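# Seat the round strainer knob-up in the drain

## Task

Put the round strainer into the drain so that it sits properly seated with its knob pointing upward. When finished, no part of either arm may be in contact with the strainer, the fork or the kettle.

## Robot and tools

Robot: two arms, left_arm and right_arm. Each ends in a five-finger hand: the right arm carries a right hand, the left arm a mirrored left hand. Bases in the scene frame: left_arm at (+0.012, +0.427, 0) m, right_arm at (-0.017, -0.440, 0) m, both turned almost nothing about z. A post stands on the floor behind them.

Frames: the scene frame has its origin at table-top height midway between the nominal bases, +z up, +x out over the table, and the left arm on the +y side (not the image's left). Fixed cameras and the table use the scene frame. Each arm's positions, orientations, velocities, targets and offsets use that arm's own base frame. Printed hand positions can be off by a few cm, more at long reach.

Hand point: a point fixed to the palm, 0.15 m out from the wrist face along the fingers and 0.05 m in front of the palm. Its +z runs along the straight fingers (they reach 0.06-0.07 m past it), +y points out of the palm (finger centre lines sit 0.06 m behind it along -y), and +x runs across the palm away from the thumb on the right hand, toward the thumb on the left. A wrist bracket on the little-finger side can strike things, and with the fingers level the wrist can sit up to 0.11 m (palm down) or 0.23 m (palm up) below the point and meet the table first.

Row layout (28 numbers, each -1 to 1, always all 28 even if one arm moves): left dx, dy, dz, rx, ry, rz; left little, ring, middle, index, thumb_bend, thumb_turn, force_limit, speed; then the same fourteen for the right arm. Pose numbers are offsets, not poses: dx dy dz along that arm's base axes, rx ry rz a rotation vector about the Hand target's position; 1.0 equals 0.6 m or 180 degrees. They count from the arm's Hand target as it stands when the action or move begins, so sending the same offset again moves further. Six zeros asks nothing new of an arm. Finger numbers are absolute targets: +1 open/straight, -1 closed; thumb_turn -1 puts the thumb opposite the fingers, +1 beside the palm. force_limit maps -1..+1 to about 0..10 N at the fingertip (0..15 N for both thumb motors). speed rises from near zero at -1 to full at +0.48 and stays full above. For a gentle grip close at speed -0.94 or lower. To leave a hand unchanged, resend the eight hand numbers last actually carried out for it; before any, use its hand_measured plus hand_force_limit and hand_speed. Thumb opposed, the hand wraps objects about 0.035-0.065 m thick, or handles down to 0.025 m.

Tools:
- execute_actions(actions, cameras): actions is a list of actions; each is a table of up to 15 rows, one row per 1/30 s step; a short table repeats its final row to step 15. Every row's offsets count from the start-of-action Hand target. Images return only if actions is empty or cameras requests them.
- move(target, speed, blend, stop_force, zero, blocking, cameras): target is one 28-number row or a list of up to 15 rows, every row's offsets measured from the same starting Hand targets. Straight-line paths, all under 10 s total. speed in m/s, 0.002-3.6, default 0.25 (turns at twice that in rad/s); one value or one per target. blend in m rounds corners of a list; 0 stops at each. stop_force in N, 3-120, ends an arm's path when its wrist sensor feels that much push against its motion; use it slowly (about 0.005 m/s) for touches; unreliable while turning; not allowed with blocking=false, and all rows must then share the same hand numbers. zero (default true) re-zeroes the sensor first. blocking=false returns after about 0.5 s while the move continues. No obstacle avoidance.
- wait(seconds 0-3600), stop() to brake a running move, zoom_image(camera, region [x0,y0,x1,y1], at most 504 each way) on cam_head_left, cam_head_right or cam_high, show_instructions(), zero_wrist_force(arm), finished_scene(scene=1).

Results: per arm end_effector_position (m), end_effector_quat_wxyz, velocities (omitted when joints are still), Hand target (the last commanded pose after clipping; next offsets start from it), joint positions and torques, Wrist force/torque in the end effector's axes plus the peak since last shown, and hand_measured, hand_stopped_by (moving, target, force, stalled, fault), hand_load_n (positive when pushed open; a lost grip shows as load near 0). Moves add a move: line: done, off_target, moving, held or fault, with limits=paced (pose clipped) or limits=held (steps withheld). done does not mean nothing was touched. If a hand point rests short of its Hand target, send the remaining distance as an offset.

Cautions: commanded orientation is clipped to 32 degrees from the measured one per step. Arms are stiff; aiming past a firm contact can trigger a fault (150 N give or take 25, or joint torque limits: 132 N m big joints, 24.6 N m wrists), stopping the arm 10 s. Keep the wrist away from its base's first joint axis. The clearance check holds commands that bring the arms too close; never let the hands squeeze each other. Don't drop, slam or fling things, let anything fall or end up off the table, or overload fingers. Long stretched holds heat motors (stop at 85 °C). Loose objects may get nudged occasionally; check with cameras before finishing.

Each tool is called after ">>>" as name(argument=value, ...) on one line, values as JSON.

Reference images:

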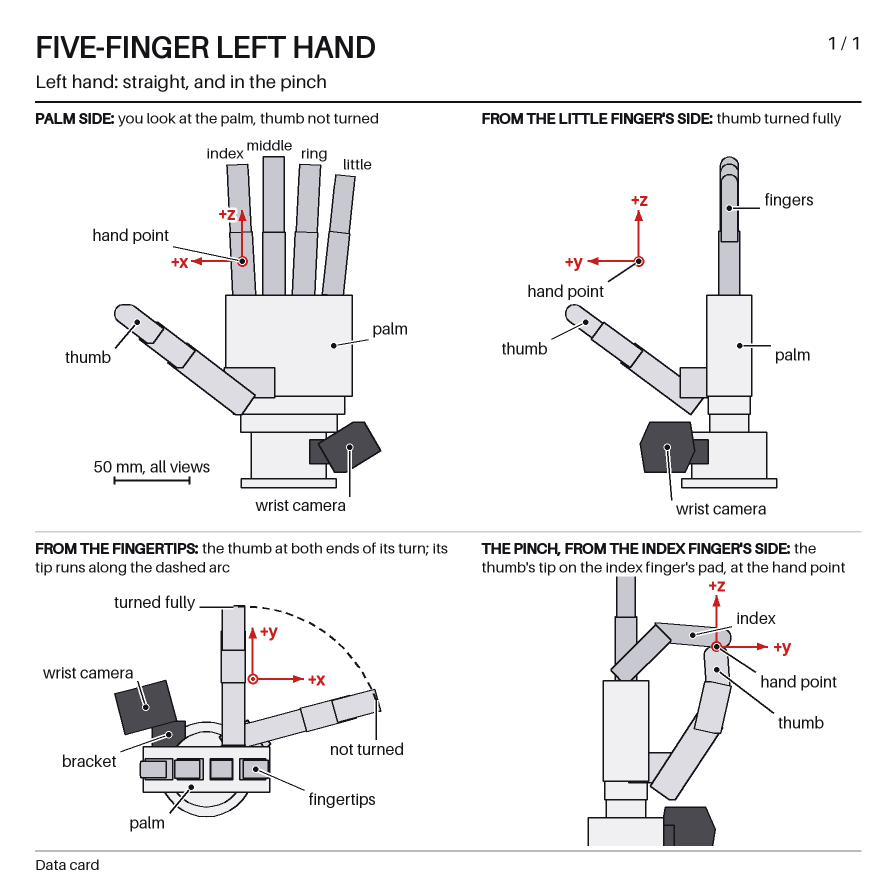

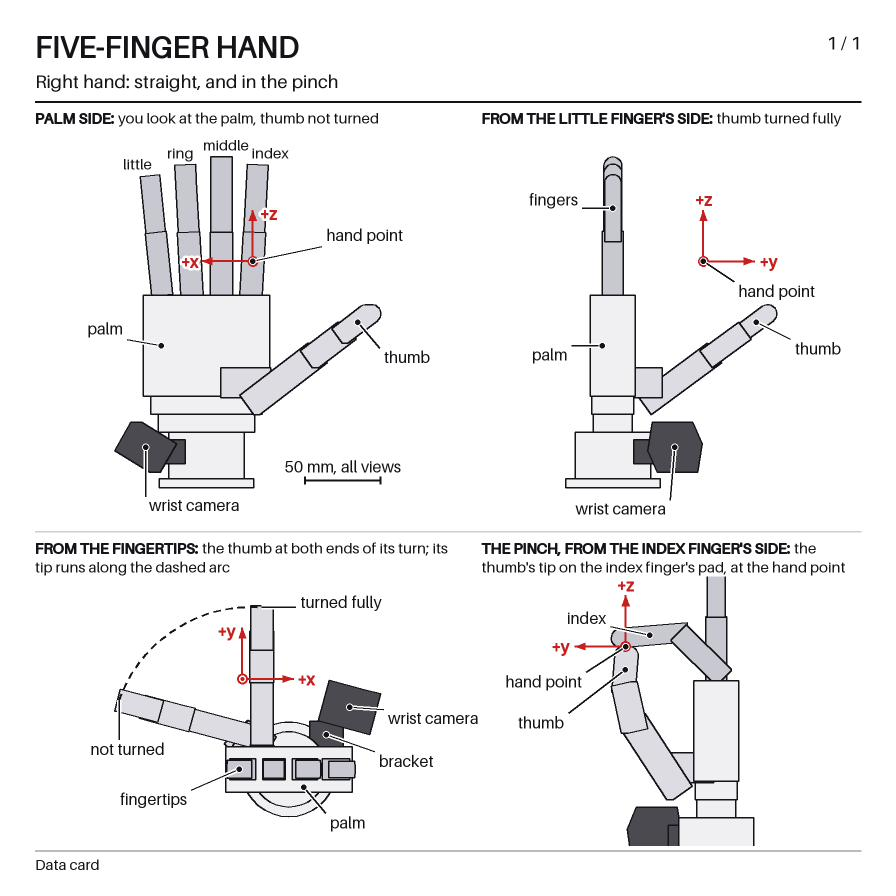

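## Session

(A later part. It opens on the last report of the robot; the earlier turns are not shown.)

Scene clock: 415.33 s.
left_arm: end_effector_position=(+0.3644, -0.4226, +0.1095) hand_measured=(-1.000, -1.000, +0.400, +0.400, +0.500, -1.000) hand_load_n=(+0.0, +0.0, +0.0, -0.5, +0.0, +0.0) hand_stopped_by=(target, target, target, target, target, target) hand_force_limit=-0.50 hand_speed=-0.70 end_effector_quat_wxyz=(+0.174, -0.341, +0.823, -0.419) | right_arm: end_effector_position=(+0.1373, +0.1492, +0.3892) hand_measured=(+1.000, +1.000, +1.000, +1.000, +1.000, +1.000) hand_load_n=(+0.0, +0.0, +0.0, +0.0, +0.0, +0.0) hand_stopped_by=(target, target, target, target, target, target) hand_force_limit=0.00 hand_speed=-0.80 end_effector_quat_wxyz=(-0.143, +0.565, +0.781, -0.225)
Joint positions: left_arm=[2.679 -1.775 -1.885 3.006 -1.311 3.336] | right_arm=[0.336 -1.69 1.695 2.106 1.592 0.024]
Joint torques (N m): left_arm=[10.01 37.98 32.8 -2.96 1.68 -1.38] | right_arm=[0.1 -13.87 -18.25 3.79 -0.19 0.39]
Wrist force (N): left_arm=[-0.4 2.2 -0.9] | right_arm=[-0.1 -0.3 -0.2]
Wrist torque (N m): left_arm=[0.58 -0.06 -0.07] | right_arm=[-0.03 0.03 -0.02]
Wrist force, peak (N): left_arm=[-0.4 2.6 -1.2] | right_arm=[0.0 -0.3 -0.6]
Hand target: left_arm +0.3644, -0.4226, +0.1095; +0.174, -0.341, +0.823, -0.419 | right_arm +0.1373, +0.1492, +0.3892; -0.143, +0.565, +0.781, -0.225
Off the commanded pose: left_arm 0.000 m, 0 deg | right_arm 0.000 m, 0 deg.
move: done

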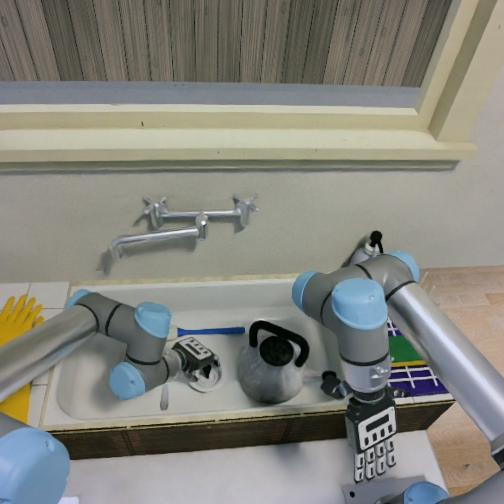

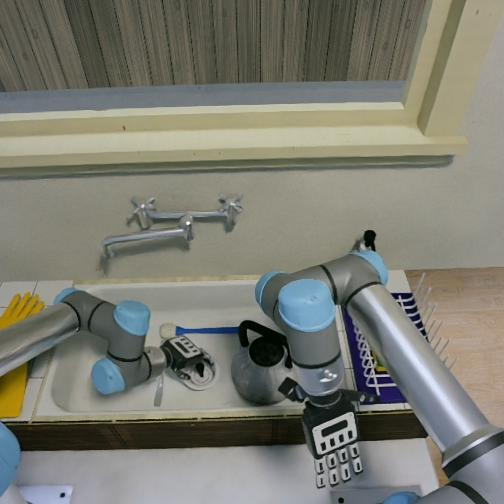

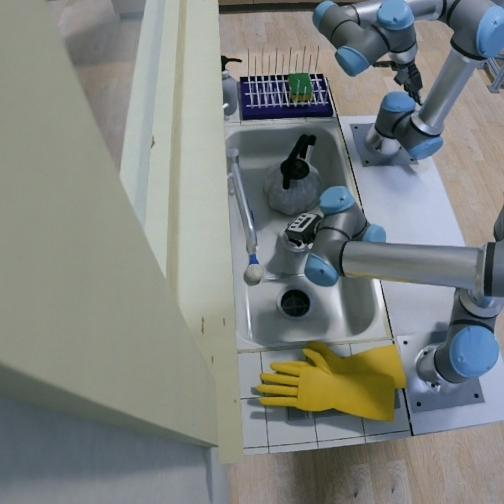

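>>> move(target=[0,0,0,0,0,0,-1,-1,0.22,0.22,0.28,-1,-0.6,-0.88,0,0,0,0,0,0,1,1,1,1,1,1,0,-0.8], cameras=["all"])

>>> zoom_image(camera="cam_head_left", region=[180, 345, 230, 395])

>>> zoom_image(camera="cam_head_right", region=[170, 345, 220, 395])

Scene clock: 424.53 s.
left_arm: end_effector_position=(+0.3644, -0.4226, +0.1095) hand_measured=(-1.000, -1.000, +0.220, +0.220, +0.280, -1.000) hand_load_n=(+0.0, +0.0, +0.0, +0.0, +0.0, +0.0) hand_stopped_by=(target, target, target, target, target, target) hand_force_limit=-0.60 hand_speed=-0.88 end_effector_quat_wxyz=(+0.174, -0.341, +0.823, -0.419) | right_arm: end_effector_position=(+0.1373, +0.1492, +0.3892) hand_measured=(+1.000, +1.000, +1.000, +1.000, +1.000, +1.000) hand_load_n=(+0.0, +0.0, +0.0, +0.0, +0.0, +0.0) hand_stopped_by=(target, target, target, target, target, target) hand_force_limit=0.00 hand_speed=-0.80 end_effector_quat_wxyz=(-0.143, +0.565, +0.781, -0.225)
Joint positions: left_arm=[2.679 -1.775 -1.885 3.006 -1.311 3.336] | right_arm=[0.336 -1.69 1.695 2.106 1.592 0.024]
Joint torques (N m): left_arm=[5.26 38.26 32.53 -2.8 1.23 -0.51] | right_arm=[-0.27 -13.4 -18.7 3.67 -0.23 0.33]
Wrist force (N): left_arm=[-0.3 2.2 -1.1] | right_arm=[0.0 -0.3 -0.3]
Wrist torque (N m): left_arm=[0.60 -0.08 -0.07] | right_arm=[-0.02 0.01 -0.01]
Wrist force, peak (N): left_arm=[-0.2 2.5 -1.1] | right_arm=[0.1 -0.3 -0.6]
Hand target: left_arm +0.3644, -0.4226, +0.1095; +0.174, -0.341, +0.823, -0.419 | right_arm +0.1373, +0.1492, +0.3892; -0.143, +0.565, +0.781, -0.225
Off the commanded pose: left_arm 0.000 m, 0 deg | right_arm 0.000 m, 0 deg.
move: done

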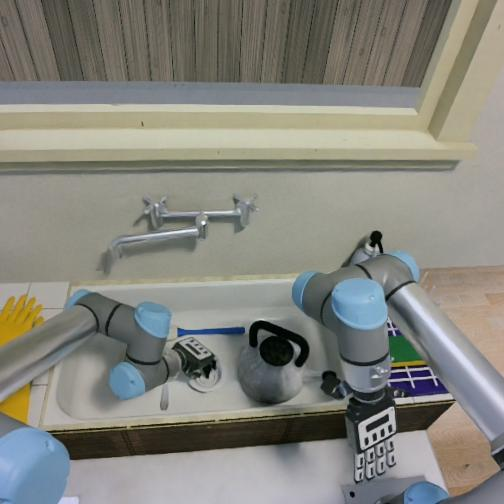

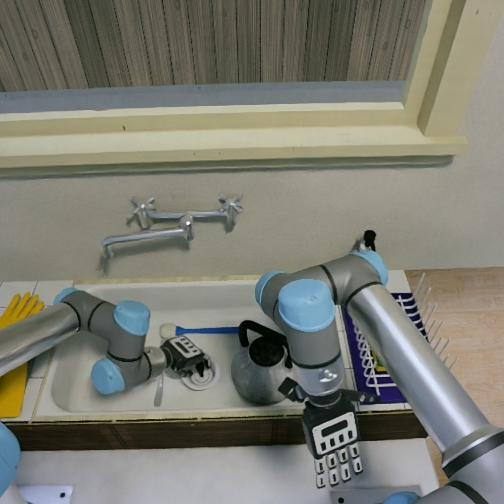

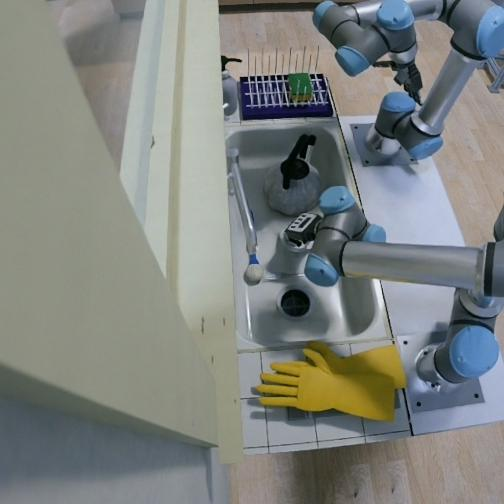

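Scaled by 10.080 from the camera's image (finer frame: 720x720).

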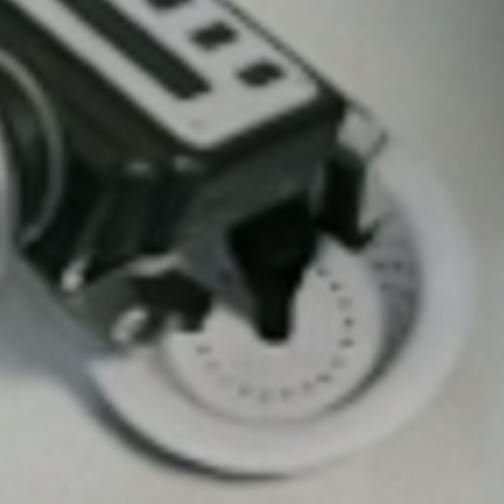

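Scaled by 10.080 from the camera's image (finer frame: 720x720).

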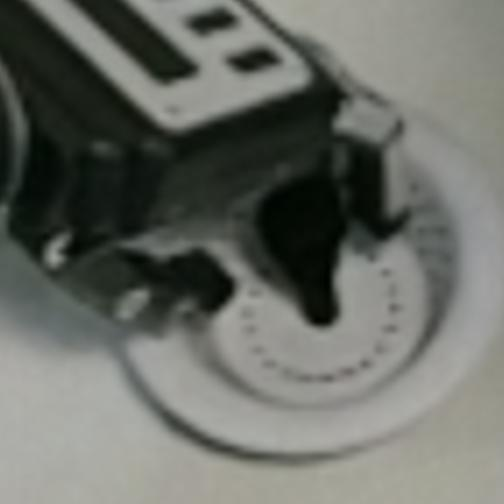

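>>> move(target=[0,0,0,0,0,0,-1,-1,0.13,0.13,0.15,-1,-0.6,-0.9,0,0,0,0,0,0,1,1,1,1,1,1,0,-0.8], cameras=["all"])

>>> zoom_image(camera="cam_head_left", region=[180, 345, 230, 395])

>>> zoom_image(camera="cam_head_right", region=[170, 345, 220, 395])

Scene clock: 431.90 s.
left_arm: end_effector_position=(+0.3644, -0.4226, +0.1095) hand_measured=(-1.000, -1.000, +0.130, +0.130, +0.150, -1.000) hand_load_n=(+0.0, +0.0, +0.0, +0.0, +0.0, +0.0) hand_stopped_by=(target, target, target, target, target, target) hand_force_limit=-0.60 hand_speed=-0.90 end_effector_quat_wxyz=(+0.174, -0.341, +0.823, -0.419) | right_arm: end_effector_position=(+0.1373, +0.1492, +0.3892) hand_measured=(+1.000, +1.000, +1.000, +1.000, +1.000, +1.000) hand_load_n=(+0.0, +0.0, +0.0, +0.0, +0.0, +0.0) hand_stopped_by=(target, target, target, target, target, target) hand_force_limit=0.00 hand_speed=-0.80 end_effector_quat_wxyz=(-0.143, +0.565, +0.781, -0.225)
Joint positions: left_arm=[2.679 -1.775 -1.885 3.006 -1.311 3.336] | right_arm=[0.336 -1.69 1.695 2.106 1.592 0.024]
Joint torques (N m): left_arm=[1.13 37.74 30.52 -2.62 0.98 0.17] | right_arm=[-0.68 -12.84 -17.99 3.61 -0.3 0.44]
Wrist force (N): left_arm=[-0.6 2.0 -0.6] | right_arm=[0.2 -0.3 -0.6]
Wrist torque (N m): left_arm=[0.57 -0.03 -0.08] | right_arm=[-0.01 0.01 -0.01]
Wrist force, peak (N): left_arm=[-0.3 2.5 -1.2] | right_arm=[0.1 -0.4 -0.6]
Hand target: left_arm +0.3644, -0.4226, +0.1095; +0.174, -0.341, +0.823, -0.419 | right_arm +0.1373, +0.1492, +0.3892; -0.143, +0.565, +0.781, -0.225
Off the commanded pose: left_arm 0.000 m, 0 deg | right_arm 0.000 m, 0 deg.
move: done

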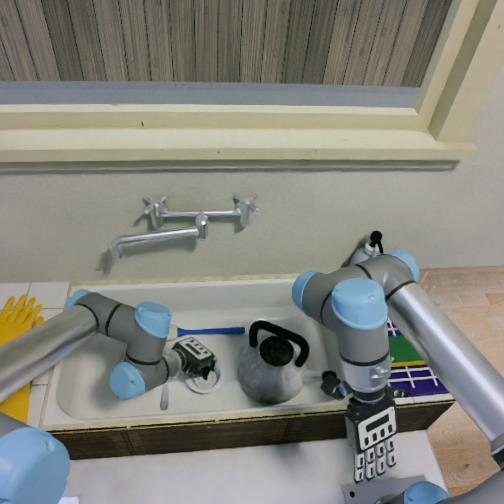

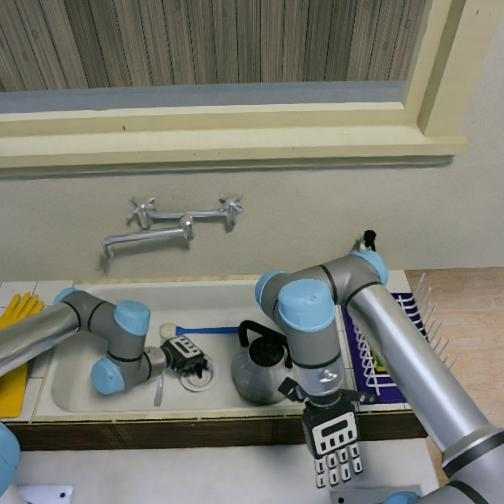

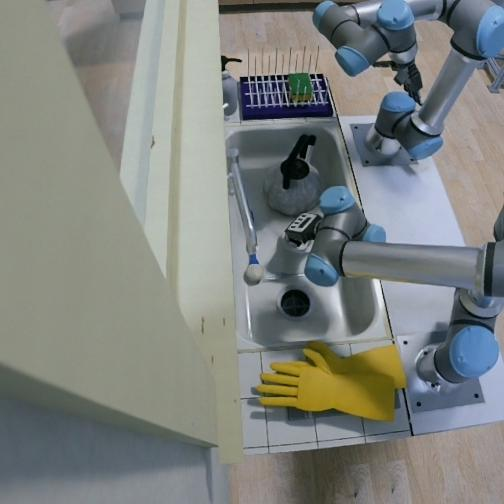

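Scaled by 10.080 from the camera's image (finer frame: 720x720).

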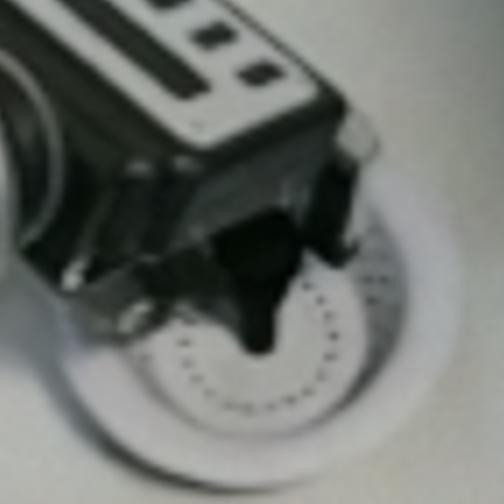

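Scaled by 10.080 from the camera's image (finer frame: 720x720).

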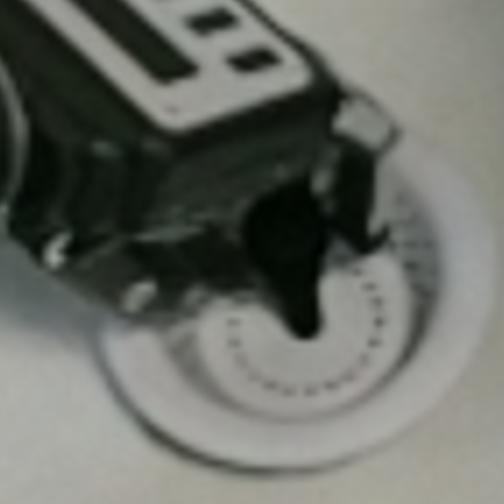

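>>> move(target=[0,0,0,0,0,0,-1,-1,0.09,0.09,0.06,-1,-0.5,-0.92,0,0,0,0,0,0,1,1,1,1,1,1,0,-0.8], cameras=["all"])

>>> zoom_image(camera="cam_head_left", region=[180, 345, 230, 395])

>>> zoom_image(camera="cam_head_right", region=[170, 345, 220, 395])

Scene clock: 440.37 s.
left_arm: end_effector_position=(+0.3644, -0.4226, +0.1095) hand_measured=(-1.000, -1.000, +0.090, +0.090, +0.062, -1.000) hand_load_n=(+0.0, +0.0, +1.5, +1.5, +2.0, +0.0) hand_stopped_by=(target, target, target, target, target, target) hand_force_limit=-0.50 hand_speed=-0.92 end_effector_quat_wxyz=(+0.174, -0.341, +0.823, -0.419) | right_arm: end_effector_position=(+0.1373, +0.1492, +0.3892) hand_measured=(+1.000, +1.000, +1.000, +1.000, +1.000, +1.000) hand_load_n=(+0.0, +0.0, +0.0, +0.0, +0.0, +0.0) hand_stopped_by=(target, target, target, target, target, target) hand_force_limit=0.00 hand_speed=-0.80 end_effector_quat_wxyz=(-0.143, +0.565, +0.781, -0.225)
Joint positions: left_arm=[2.679 -1.775 -1.885 3.006 -1.311 3.336] | right_arm=[0.336 -1.69 1.695 2.106 1.592 0.024]
Joint torques (N m): left_arm=[-2.92 35.71 31.25 -2.36 0.75 0.37] | right_arm=[-0.3 -13.18 -18.29 3.74 -0.3 0.59]
Wrist force (N): left_arm=[-0.3 0.9 -3.7] | right_arm=[0.1 -0.2 -0.4]
Wrist torque (N m): left_arm=[0.61 -0.16 -0.04] | right_arm=[0.00 0.00 -0.01]
Wrist force, peak (N): left_arm=[-0.3 0.9 -3.7] | right_arm=[0.1 -0.4 -0.7]
Hand target: left_arm +0.3644, -0.4226, +0.1095; +0.174, -0.341, +0.823, -0.419 | right_arm +0.1373, +0.1492, +0.3892; -0.143, +0.565, +0.781, -0.225
Off the commanded pose: left_arm 0.000 m, 0 deg | right_arm 0.000 m, 0 deg.
move: done

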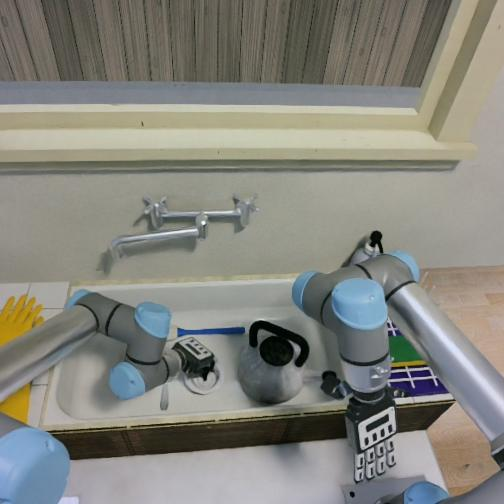

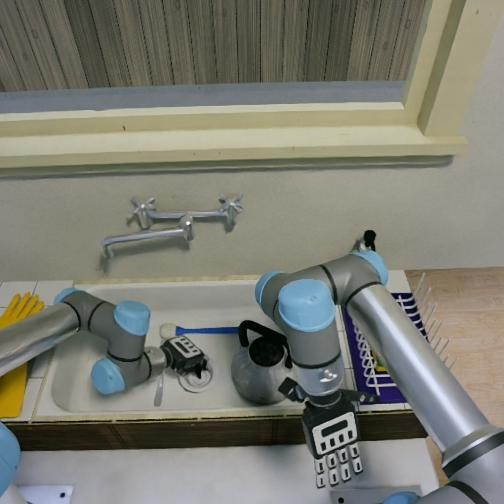

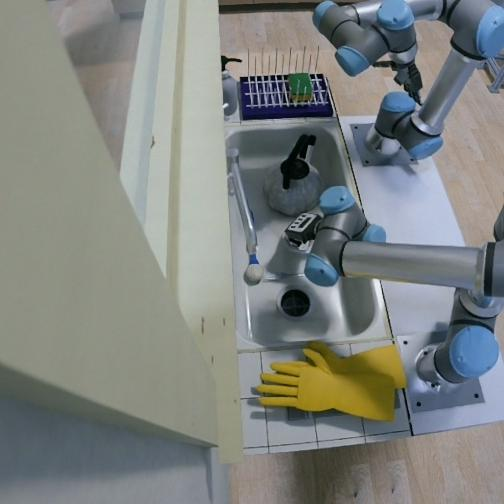

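Scaled by 10.080 from the camera's image (finer frame: 720x720).

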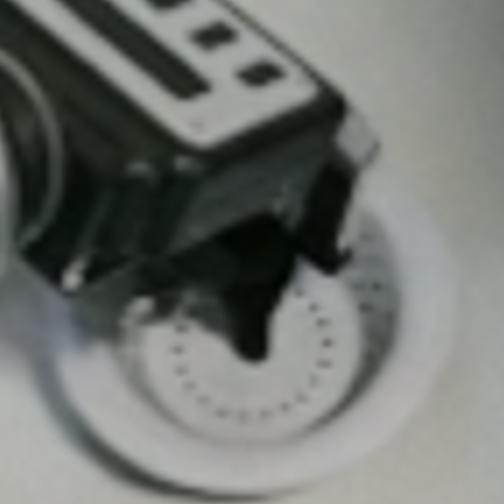

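Scaled by 10.080 from the camera's image (finer frame: 720x720).

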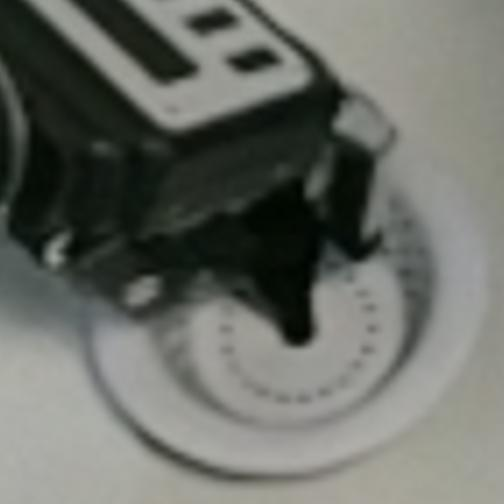

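>>> move(target=[0,0,0.0167,0,0,0,-1,-1,0.09,0.09,0.06,-1,-0.5,-0.92,0,0,0,0,0,0,1,1,1,1,1,1,0,-0.8], speed=0.02, cameras=["all"])

>>> zoom_image(camera="cam_head_left", region=[180, 345, 230, 395])

>>> zoom_image(camera="cam_head_right", region=[170, 345, 220, 395])

Scene clock: 447.07 s.
left_arm: end_effector_position=(+0.3644, -0.4226, +0.1197) hand_measured=(-1.000, -1.000, +0.090, +0.090, +0.060, -1.000) hand_load_n=(+0.0, +0.0, +0.5, +0.0, +0.5, +0.0) hand_stopped_by=(target, target, target, target, target, target) hand_force_limit=-0.50 hand_speed=-0.92 end_effector_quat_wxyz=(+0.174, -0.341, +0.823, -0.419) | right_arm: end_effector_position=(+0.1373, +0.1492, +0.3892) hand_measured=(+1.000, +1.000, +1.000, +1.000, +1.000, +1.000) hand_load_n=(+0.0, +0.0, +0.0, +0.0, -0.5, +0.0) hand_stopped_by=(target, target, target, target, target, target) hand_force_limit=0.00 hand_speed=-0.80 end_effector_quat_wxyz=(-0.143, +0.565, +0.781, -0.225)
Joint positions: left_arm=[2.679 -1.762 -1.871 2.979 -1.311 3.336] | right_arm=[0.336 -1.69 1.695 2.106 1.592 0.024]
Joint torques (N m): left_arm=[-6.38 20.37 17.06 1.7 0.42 -0.06] | right_arm=[0.35 -13.05 -18.44 3.78 -0.42 0.46]
Wrist force (N): left_arm=[-0.6 1.7 -0.7] | right_arm=[0.0 -0.2 -0.5]
Wrist torque (N m): left_arm=[0.54 -0.06 -0.06] | right_arm=[0.00 0.03 -0.01]
Wrist force, peak (N): left_arm=[-0.4 1.1 -3.8] | right_arm=[-0.2 -0.4 -0.6]
Hand target: left_arm +0.3644, -0.4226, +0.1195; +0.174, -0.341, +0.823, -0.419 | right_arm +0.1373, +0.1492, +0.3892; -0.143, +0.565, +0.781, -0.225
Off the commanded pose: left_arm 0.000 m, 0 deg | right_arm 0.000 m, 0 deg.
move: done

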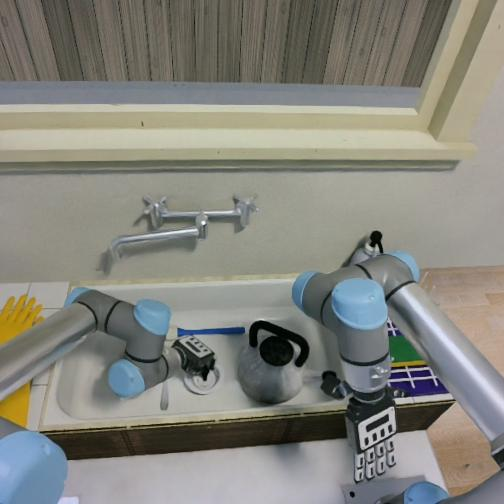

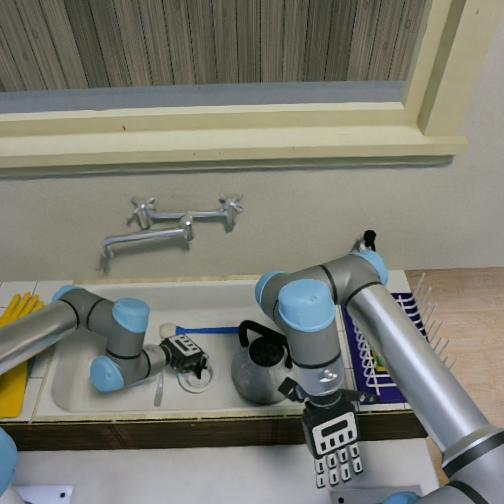

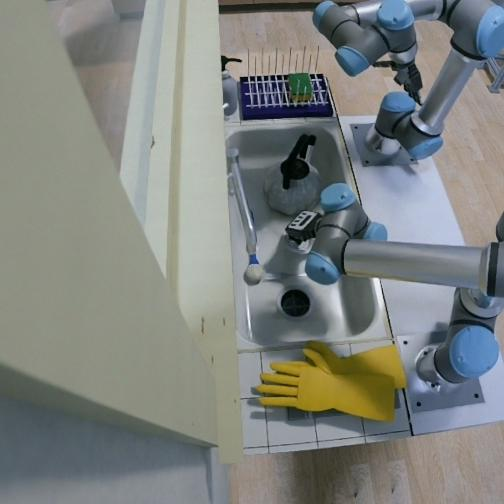

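Scaled by 10.080 from the camera's image (finer frame: 720x720).

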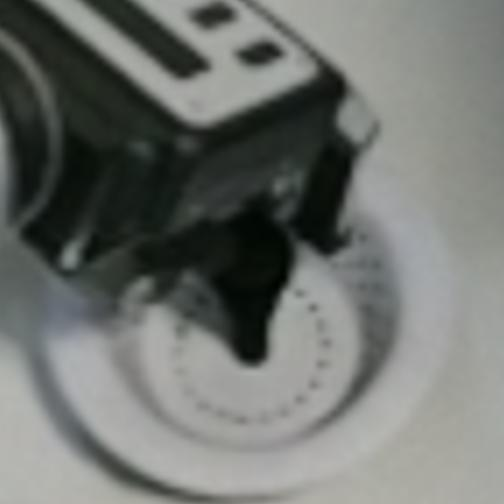

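Scaled by 10.080 from the camera's image (finer frame: 720x720).

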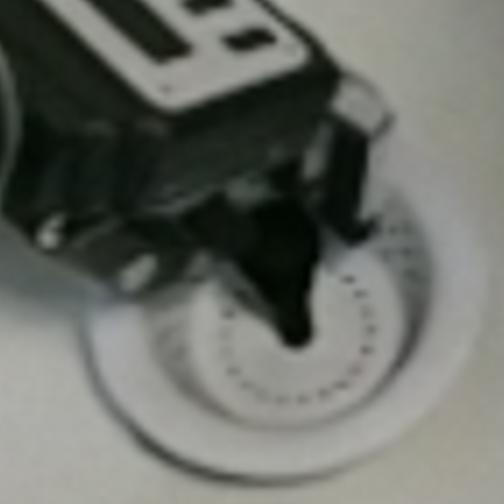

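>>> move(target=[[0,0,0,0,0,0,-1,-1,0.2,0.2,0.45,-1,-0.5,-0.7,0,0,0,0,0,0,1,1,1,1,1,1,0,-0.8],[0,0,-0.0208,0,0,0,-1,-1,0.2,0.2,0.45,-1,-0.5,-0.7,0,0,0,0,0,0,1,1,1,1,1,1,0,-0.8]], speed=0.03, cameras=["all"])

>>> zoom_image(camera="cam_head_left", region=[180, 345, 230, 395])

>>> zoom_image(camera="cam_head_right", region=[170, 345, 220, 395])

Scene clock: 468.13 s.
left_arm: end_effector_position=(+0.3643, -0.4226, +0.1068) hand_measured=(-1.000, -1.000, +0.200, +0.200, +0.450, -1.000) hand_load_n=(+0.0, +0.0, +0.0, +0.0, +0.0, +0.0) hand_stopped_by=(target, target, target, target, target, target) hand_force_limit=-0.50 hand_speed=-0.70 end_effector_quat_wxyz=(+0.174, -0.341, +0.823, -0.419) | right_arm: end_effector_position=(+0.1373, +0.1492, +0.3892) hand_measured=(+1.000, +1.000, +1.000, +1.000, +1.000, +1.000) hand_load_n=(+0.0, +0.0, +0.0, +0.0, -0.5, +0.0) hand_stopped_by=(target, target, target, target, target, target) hand_force_limit=0.00 hand_speed=-0.80 end_effector_quat_wxyz=(-0.143, +0.565, +0.781, -0.225)
Joint positions: left_arm=[2.679 -1.778 -1.889 3.013 -1.311 3.336] | right_arm=[0.336 -1.69 1.695 2.106 1.592 0.024]
Joint torques (N m): left_arm=[-5.87 37.15 31.03 -2.86 0.03 0.04] | right_arm=[-0.01 -12.73 -19.45 3.71 -0.31 0.59]
Wrist force (N): left_arm=[-0.4 2.2 -1.2] | right_arm=[0.1 -0.3 -0.4]
Wrist torque (N m): left_arm=[0.61 -0.08 -0.07] | right_arm=[-0.01 0.01 -0.01]
Wrist force, peak (N): left_arm=[-0.3 2.6 -0.9] | right_arm=[0.0 -0.3 -0.6]
Hand target: left_arm +0.3644, -0.4226, +0.1070; +0.174, -0.341, +0.823, -0.419 | right_arm +0.1373, +0.1492, +0.3892; -0.143, +0.565, +0.781, -0.225
Off the commanded pose: left_arm 0.000 m, 0 deg | right_arm 0.000 m, 0 deg.
move: done

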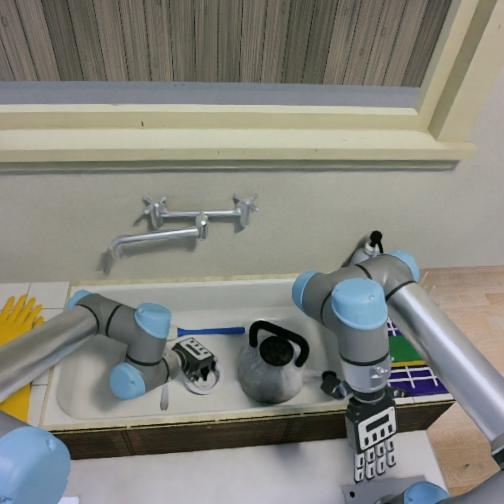

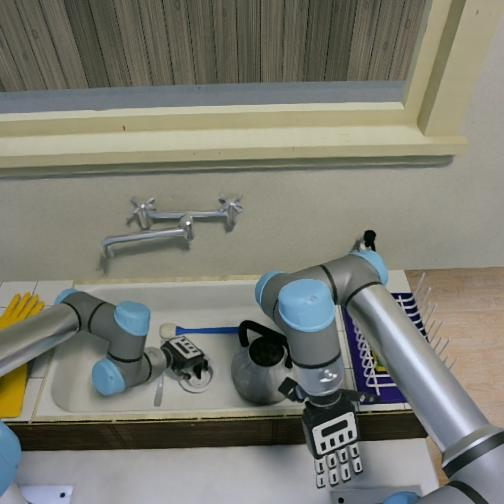

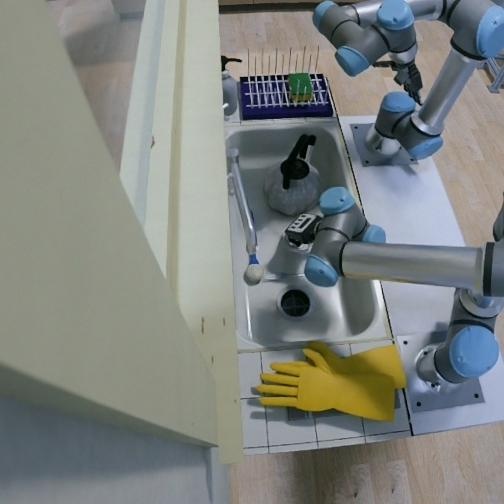

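Scaled by 10.080 from the camera's image (finer frame: 720x720).

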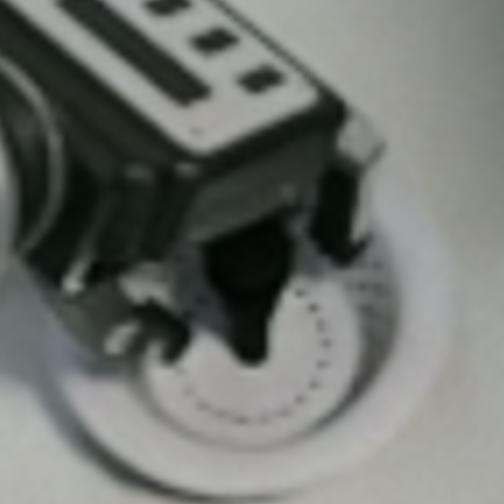

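Scaled by 10.080 from the camera's image (finer frame: 720x720).

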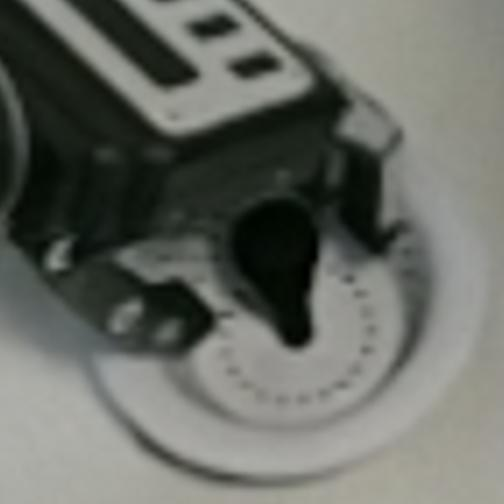

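>>> move(target=[0,0,0,0,0,0,-1,-1,0.05,0.05,0.30,-1,-0.5,-0.9,0,0,0,0,0,0,1,1,1,1,1,1,0,-0.8])

>>> move(target=[0,0,0,0,0,0,-1,-1,0.03,0.03,0.24,-1,-0.5,-0.92,0,0,0,0,0,0,1,1,1,1,1,1,0,-0.8], cameras=["all"])

>>> zoom_image(camera="cam_head_left", region=[180, 345, 230, 395])

>>> zoom_image(camera="cam_head_right", region=[170, 345, 220, 395])

Scene clock: 472.80 s.
left_arm: end_effector_position=(+0.3644, -0.4226, +0.1070) hand_measured=(-1.000, -1.000, +0.050, +0.050, +0.300, -1.000) hand_load_n=(+0.0, +0.0, +0.0, +0.5, +0.0, +0.0) hand_stopped_by=(target, target, target, target, target, target) hand_force_limit=-0.50 hand_speed=-0.90 end_effector_quat_wxyz=(+0.174, -0.341, +0.823, -0.419) | right_arm: end_effector_position=(+0.1373, +0.1492, +0.3892) hand_measured=(+1.000, +1.000, +1.000, +1.000, +1.000, +1.000) hand_load_n=(+0.0, +0.0, +0.0, -0.5, +0.0, +0.0) hand_stopped_by=(target, target, target, target, target, target) hand_force_limit=0.00 hand_speed=-0.80 end_effector_quat_wxyz=(-0.143, +0.565, +0.781, -0.225)
Joint positions: left_arm=[2.679 -1.778 -1.889 3.012 -1.311 3.336] | right_arm=[0.336 -1.69 1.695 2.106 1.592 0.024]
Joint torques (N m): left_arm=[-5.09 37.8 31.26 -2.96 -0.25 -1.4] | right_arm=[-0.1 -13.05 -19.26 3.72 -0.45 0.59]
Wrist force (N): left_arm=[-0.2 2.1 -1.1] | right_arm=[0.2 -0.3 -0.5]
Wrist torque (N m): left_arm=[0.61 -0.10 -0.06] | right_arm=[0.00 0.00 0.00]
Wrist force, peak (N): left_arm=[-0.5 2.4 -1.5] | right_arm=[-0.2 -0.3 -0.6]
Hand target: left_arm +0.3644, -0.4226, +0.1070; +0.174, -0.341, +0.823, -0.419 | right_arm +0.1373, +0.1492, +0.3892; -0.143, +0.565, +0.781, -0.225
Off the commanded pose: left_arm 0.000 m, 0 deg | right_arm 0.000 m, 0 deg.
move: done

Scene clock: 473.53 s.
left_arm: end_effector_position=(+0.3644, -0.4226, +0.1070) hand_measured=(-1.000, -1.000, +0.030, +0.030, +0.246, -1.000) hand_load_n=(+0.0, +0.0, +1.5, +2.0, +4.0, +0.0) hand_stopped_by=(target, target, target, target, force, target) hand_force_limit=-0.50 hand_speed=-0.92 end_effector_quat_wxyz=(+0.174, -0.341, +0.823, -0.419) | right_arm: end_effector_position=(+0.1373, +0.1492, +0.3892) hand_measured=(+1.000, +1.000, +1.000, +1.000, +1.000, +1.000) hand_load_n=(+0.0, +0.0, +0.0, +0.0, +0.0, +0.0) hand_stopped_by=(target, target, target, target, target, target) hand_force_limit=0.00 hand_speed=-0.80 end_effector_quat_wxyz=(-0.143, +0.565, +0.781, -0.225)
Joint positions: left_arm=[2.679 -1.778 -1.889 3.012 -1.311 3.336] | right_arm=[0.336 -1.69 1.695 2.106 1.592 0.024]
Joint torques (N m): left_arm=[-4.87 37.31 29.93 -2.51 -0.26 -1.37] | right_arm=[0.13 -13.56 -17.97 3.75 -0.43 0.56]
Wrist force (N): left_arm=[-0.4 2.5 -0.7] | right_arm=[0.0 -0.1 -0.3]
Wrist torque (N m): left_arm=[0.62 -0.07 -0.08] | right_arm=[0.01 0.01 0.00]
Wrist force, peak (N): left_arm=[-0.4 2.9 -1.4] | right_arm=[0.0 -0.4 -0.6]
Hand target: left_arm +0.3644, -0.4226, +0.1070; +0.174, -0.341, +0.823, -0.419 | right_arm +0.1373, +0.1492, +0.3892; -0.143, +0.565, +0.781, -0.225
Off the commanded pose: left_arm 0.000 m, 0 deg | right_arm 0.000 m, 0 deg.
move: done

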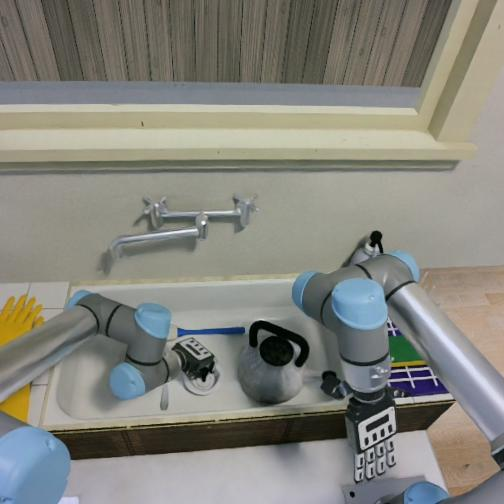

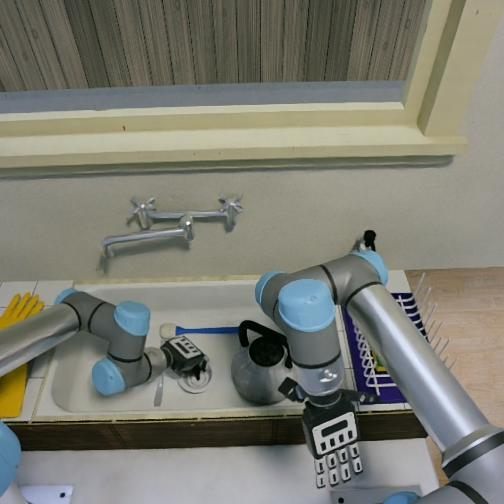

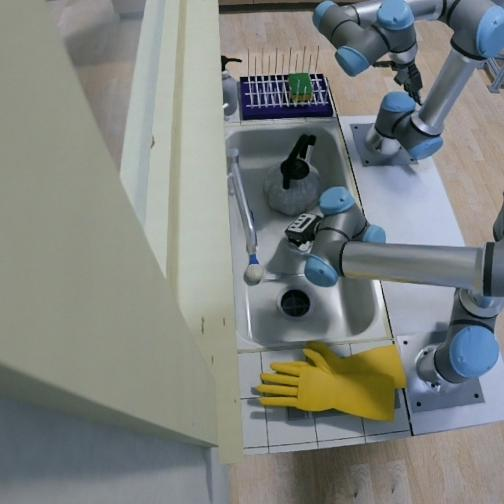

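Scaled by 10.080 from the camera's image (finer frame: 720x720).

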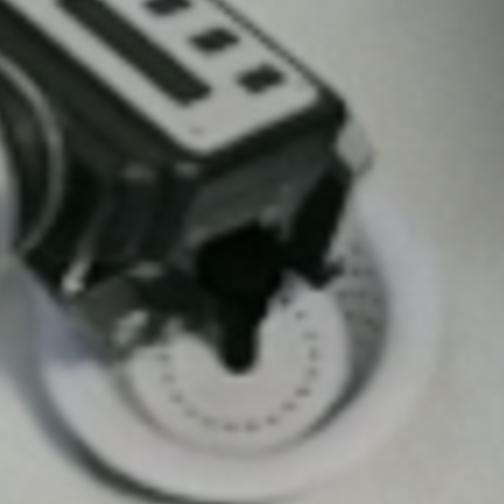

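Scaled by 10.080 from the camera's image (finer frame: 720x720).

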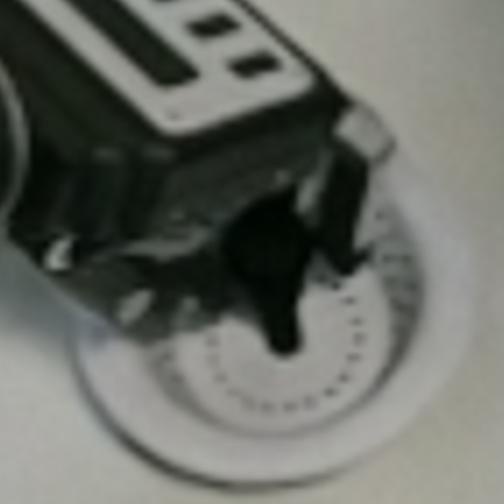

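>>> move(target=[0,0,0,0,0,0,-1,-1,0.018,0.018,0.235,-1,-0.3,-0.92,0,0,0,0,0,0,1,1,1,1,1,1,0,-0.8])

>>> move(target=[0,0,0.02,0,0,0,-1,-1,0.018,0.018,0.235,-1,-0.3,-0.92,0,0,0,0,0,0,1,1,1,1,1,1,0,-0.8], speed=0.015, cameras=["all"])

>>> zoom_image(camera="cam_head_left", region=[180, 345, 230, 395])

>>> zoom_image(camera="cam_head_right", region=[170, 345, 220, 395])

Scene clock: 477.73 s.
left_arm: end_effector_position=(+0.3644, -0.4226, +0.1070) hand_measured=(-1.000, -1.000, +0.020, +0.020, +0.240, -1.000) hand_load_n=(+0.0, +0.0, +3.5, +4.0, +6.0, +0.0) hand_stopped_by=(target, target, target, force, force, target) hand_force_limit=-0.30 hand_speed=-0.92 end_effector_quat_wxyz=(+0.174, -0.341, +0.823, -0.419) | right_arm: end_effector_position=(+0.1373, +0.1492, +0.3892) hand_measured=(+1.000, +1.000, +1.000, +1.000, +1.000, +1.000) hand_load_n=(+0.0, +0.0, +0.0, +0.0, +0.0, +0.0) hand_stopped_by=(target, target, target, target, target, target) hand_force_limit=0.00 hand_speed=-0.80 end_effector_quat_wxyz=(-0.143, +0.565, +0.781, -0.225)
Joint positions: left_arm=[2.679 -1.778 -1.889 3.012 -1.311 3.336] | right_arm=[0.336 -1.69 1.695 2.106 1.592 0.024]
Joint torques (N m): left_arm=[-4.62 36.84 26.6 -0.2 -0.61 -1.11] | right_arm=[0.12 -12.71 -19.53 3.74 -0.51 0.58]
Wrist force (N): left_arm=[-0.2 3.2 -0.6] | right_arm=[0.1 -0.1 -0.3]
Wrist torque (N m): left_arm=[0.66 -0.09 -0.07] | right_arm=[0.00 0.01 -0.01]
Wrist force, peak (N): left_arm=[-0.3 3.7 -0.7] | right_arm=[0.0 -0.4 -0.6]
Hand target: left_arm +0.3644, -0.4226, +0.1070; +0.174, -0.341, +0.823, -0.419 | right_arm +0.1373, +0.1492, +0.3892; -0.143, +0.565, +0.781, -0.225
Off the commanded pose: left_arm 0.000 m, 0 deg | right_arm 0.000 m, 0 deg.
move: done

Scene clock: 478.80 s.
left_arm: end_effector_position=(+0.3644, -0.4226, +0.1192) hand_measured=(-1.000, -1.000, +0.020, +0.020, +0.240, -1.000) hand_load_n=(+0.0, +0.0, +3.0, +3.5, +5.5, +0.0) hand_stopped_by=(target, target, target, force, force, target) hand_force_limit=-0.30 hand_speed=-0.92 end_effector_quat_wxyz=(+0.174, -0.341, +0.823, -0.419) | right_arm: end_effector_position=(+0.1373, +0.1492, +0.3892) hand_measured=(+1.000, +1.000, +1.000, +1.000, +1.000, +1.000) hand_load_n=(+0.0, +0.0, +0.0, -0.5, +0.0, +0.0) hand_stopped_by=(target, target, target, target, target, target) hand_force_limit=0.00 hand_speed=-0.80 end_effector_quat_wxyz=(-0.143, +0.565, +0.781, -0.225)
Joint positions: left_arm=[2.679 -1.763 -1.871 2.981 -1.311 3.336] | right_arm=[0.336 -1.69 1.695 2.106 1.592 0.024]
Joint torques (N m): left_arm=[-4.35 25.05 21.25 1.39 -0.58 -1.47] | right_arm=[0.35 -13.03 -18.76 3.73 -0.57 0.49]
Wrist force (N): left_arm=[-0.5 3.3 -0.4] | right_arm=[-0.1 -0.3 -0.4]
Wrist torque (N m): left_arm=[0.65 -0.05 -0.08] | right_arm=[-0.02 0.03 -0.03]
Wrist force, peak (N): left_arm=[-0.4 3.9 -0.4] | right_arm=[0.0 -0.3 -0.6]
Hand target: left_arm +0.3644, -0.4226, +0.1190; +0.174, -0.341, +0.823, -0.419 | right_arm +0.1373, +0.1492, +0.3892; -0.143, +0.565, +0.781, -0.225
Off the commanded pose: left_arm 0.000 m, 0 deg | right_arm 0.000 m, 0 deg.
move: done

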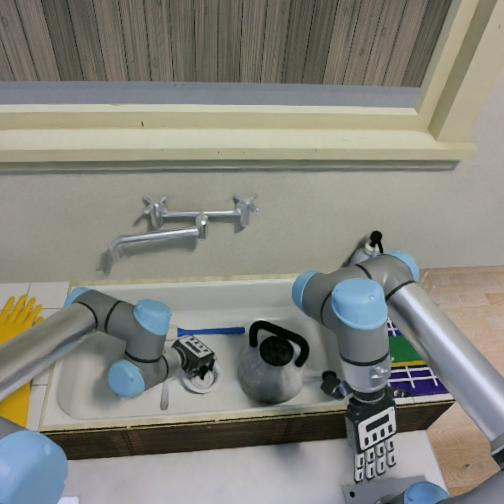

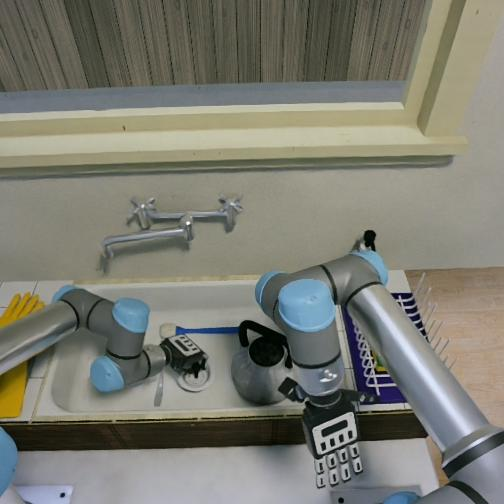

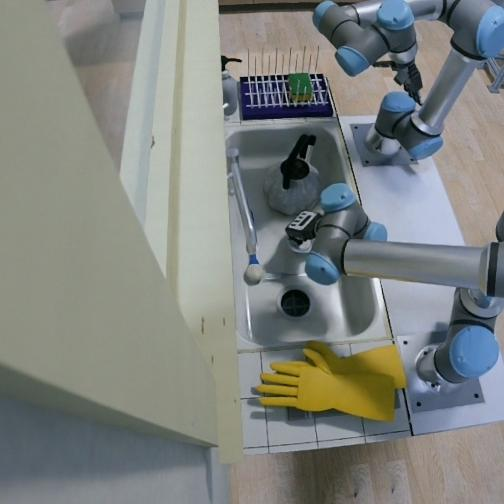

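Scaled by 10.080 from the camera's image (finer frame: 720x720).

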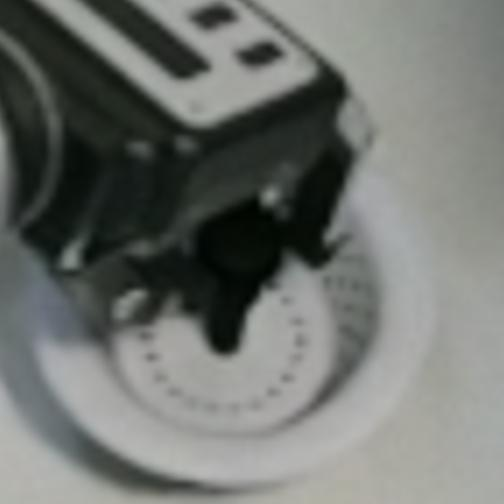

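Scaled by 10.080 from the camera's image (finer frame: 720x720).

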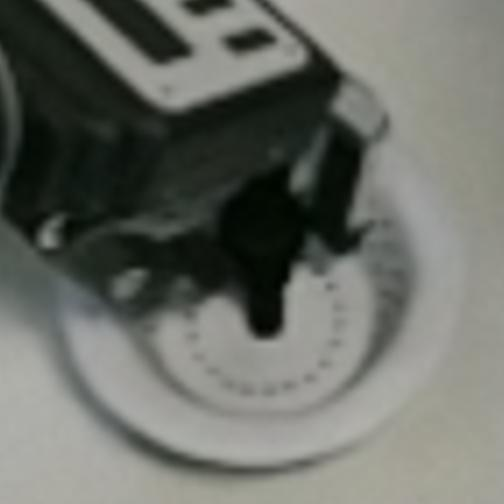

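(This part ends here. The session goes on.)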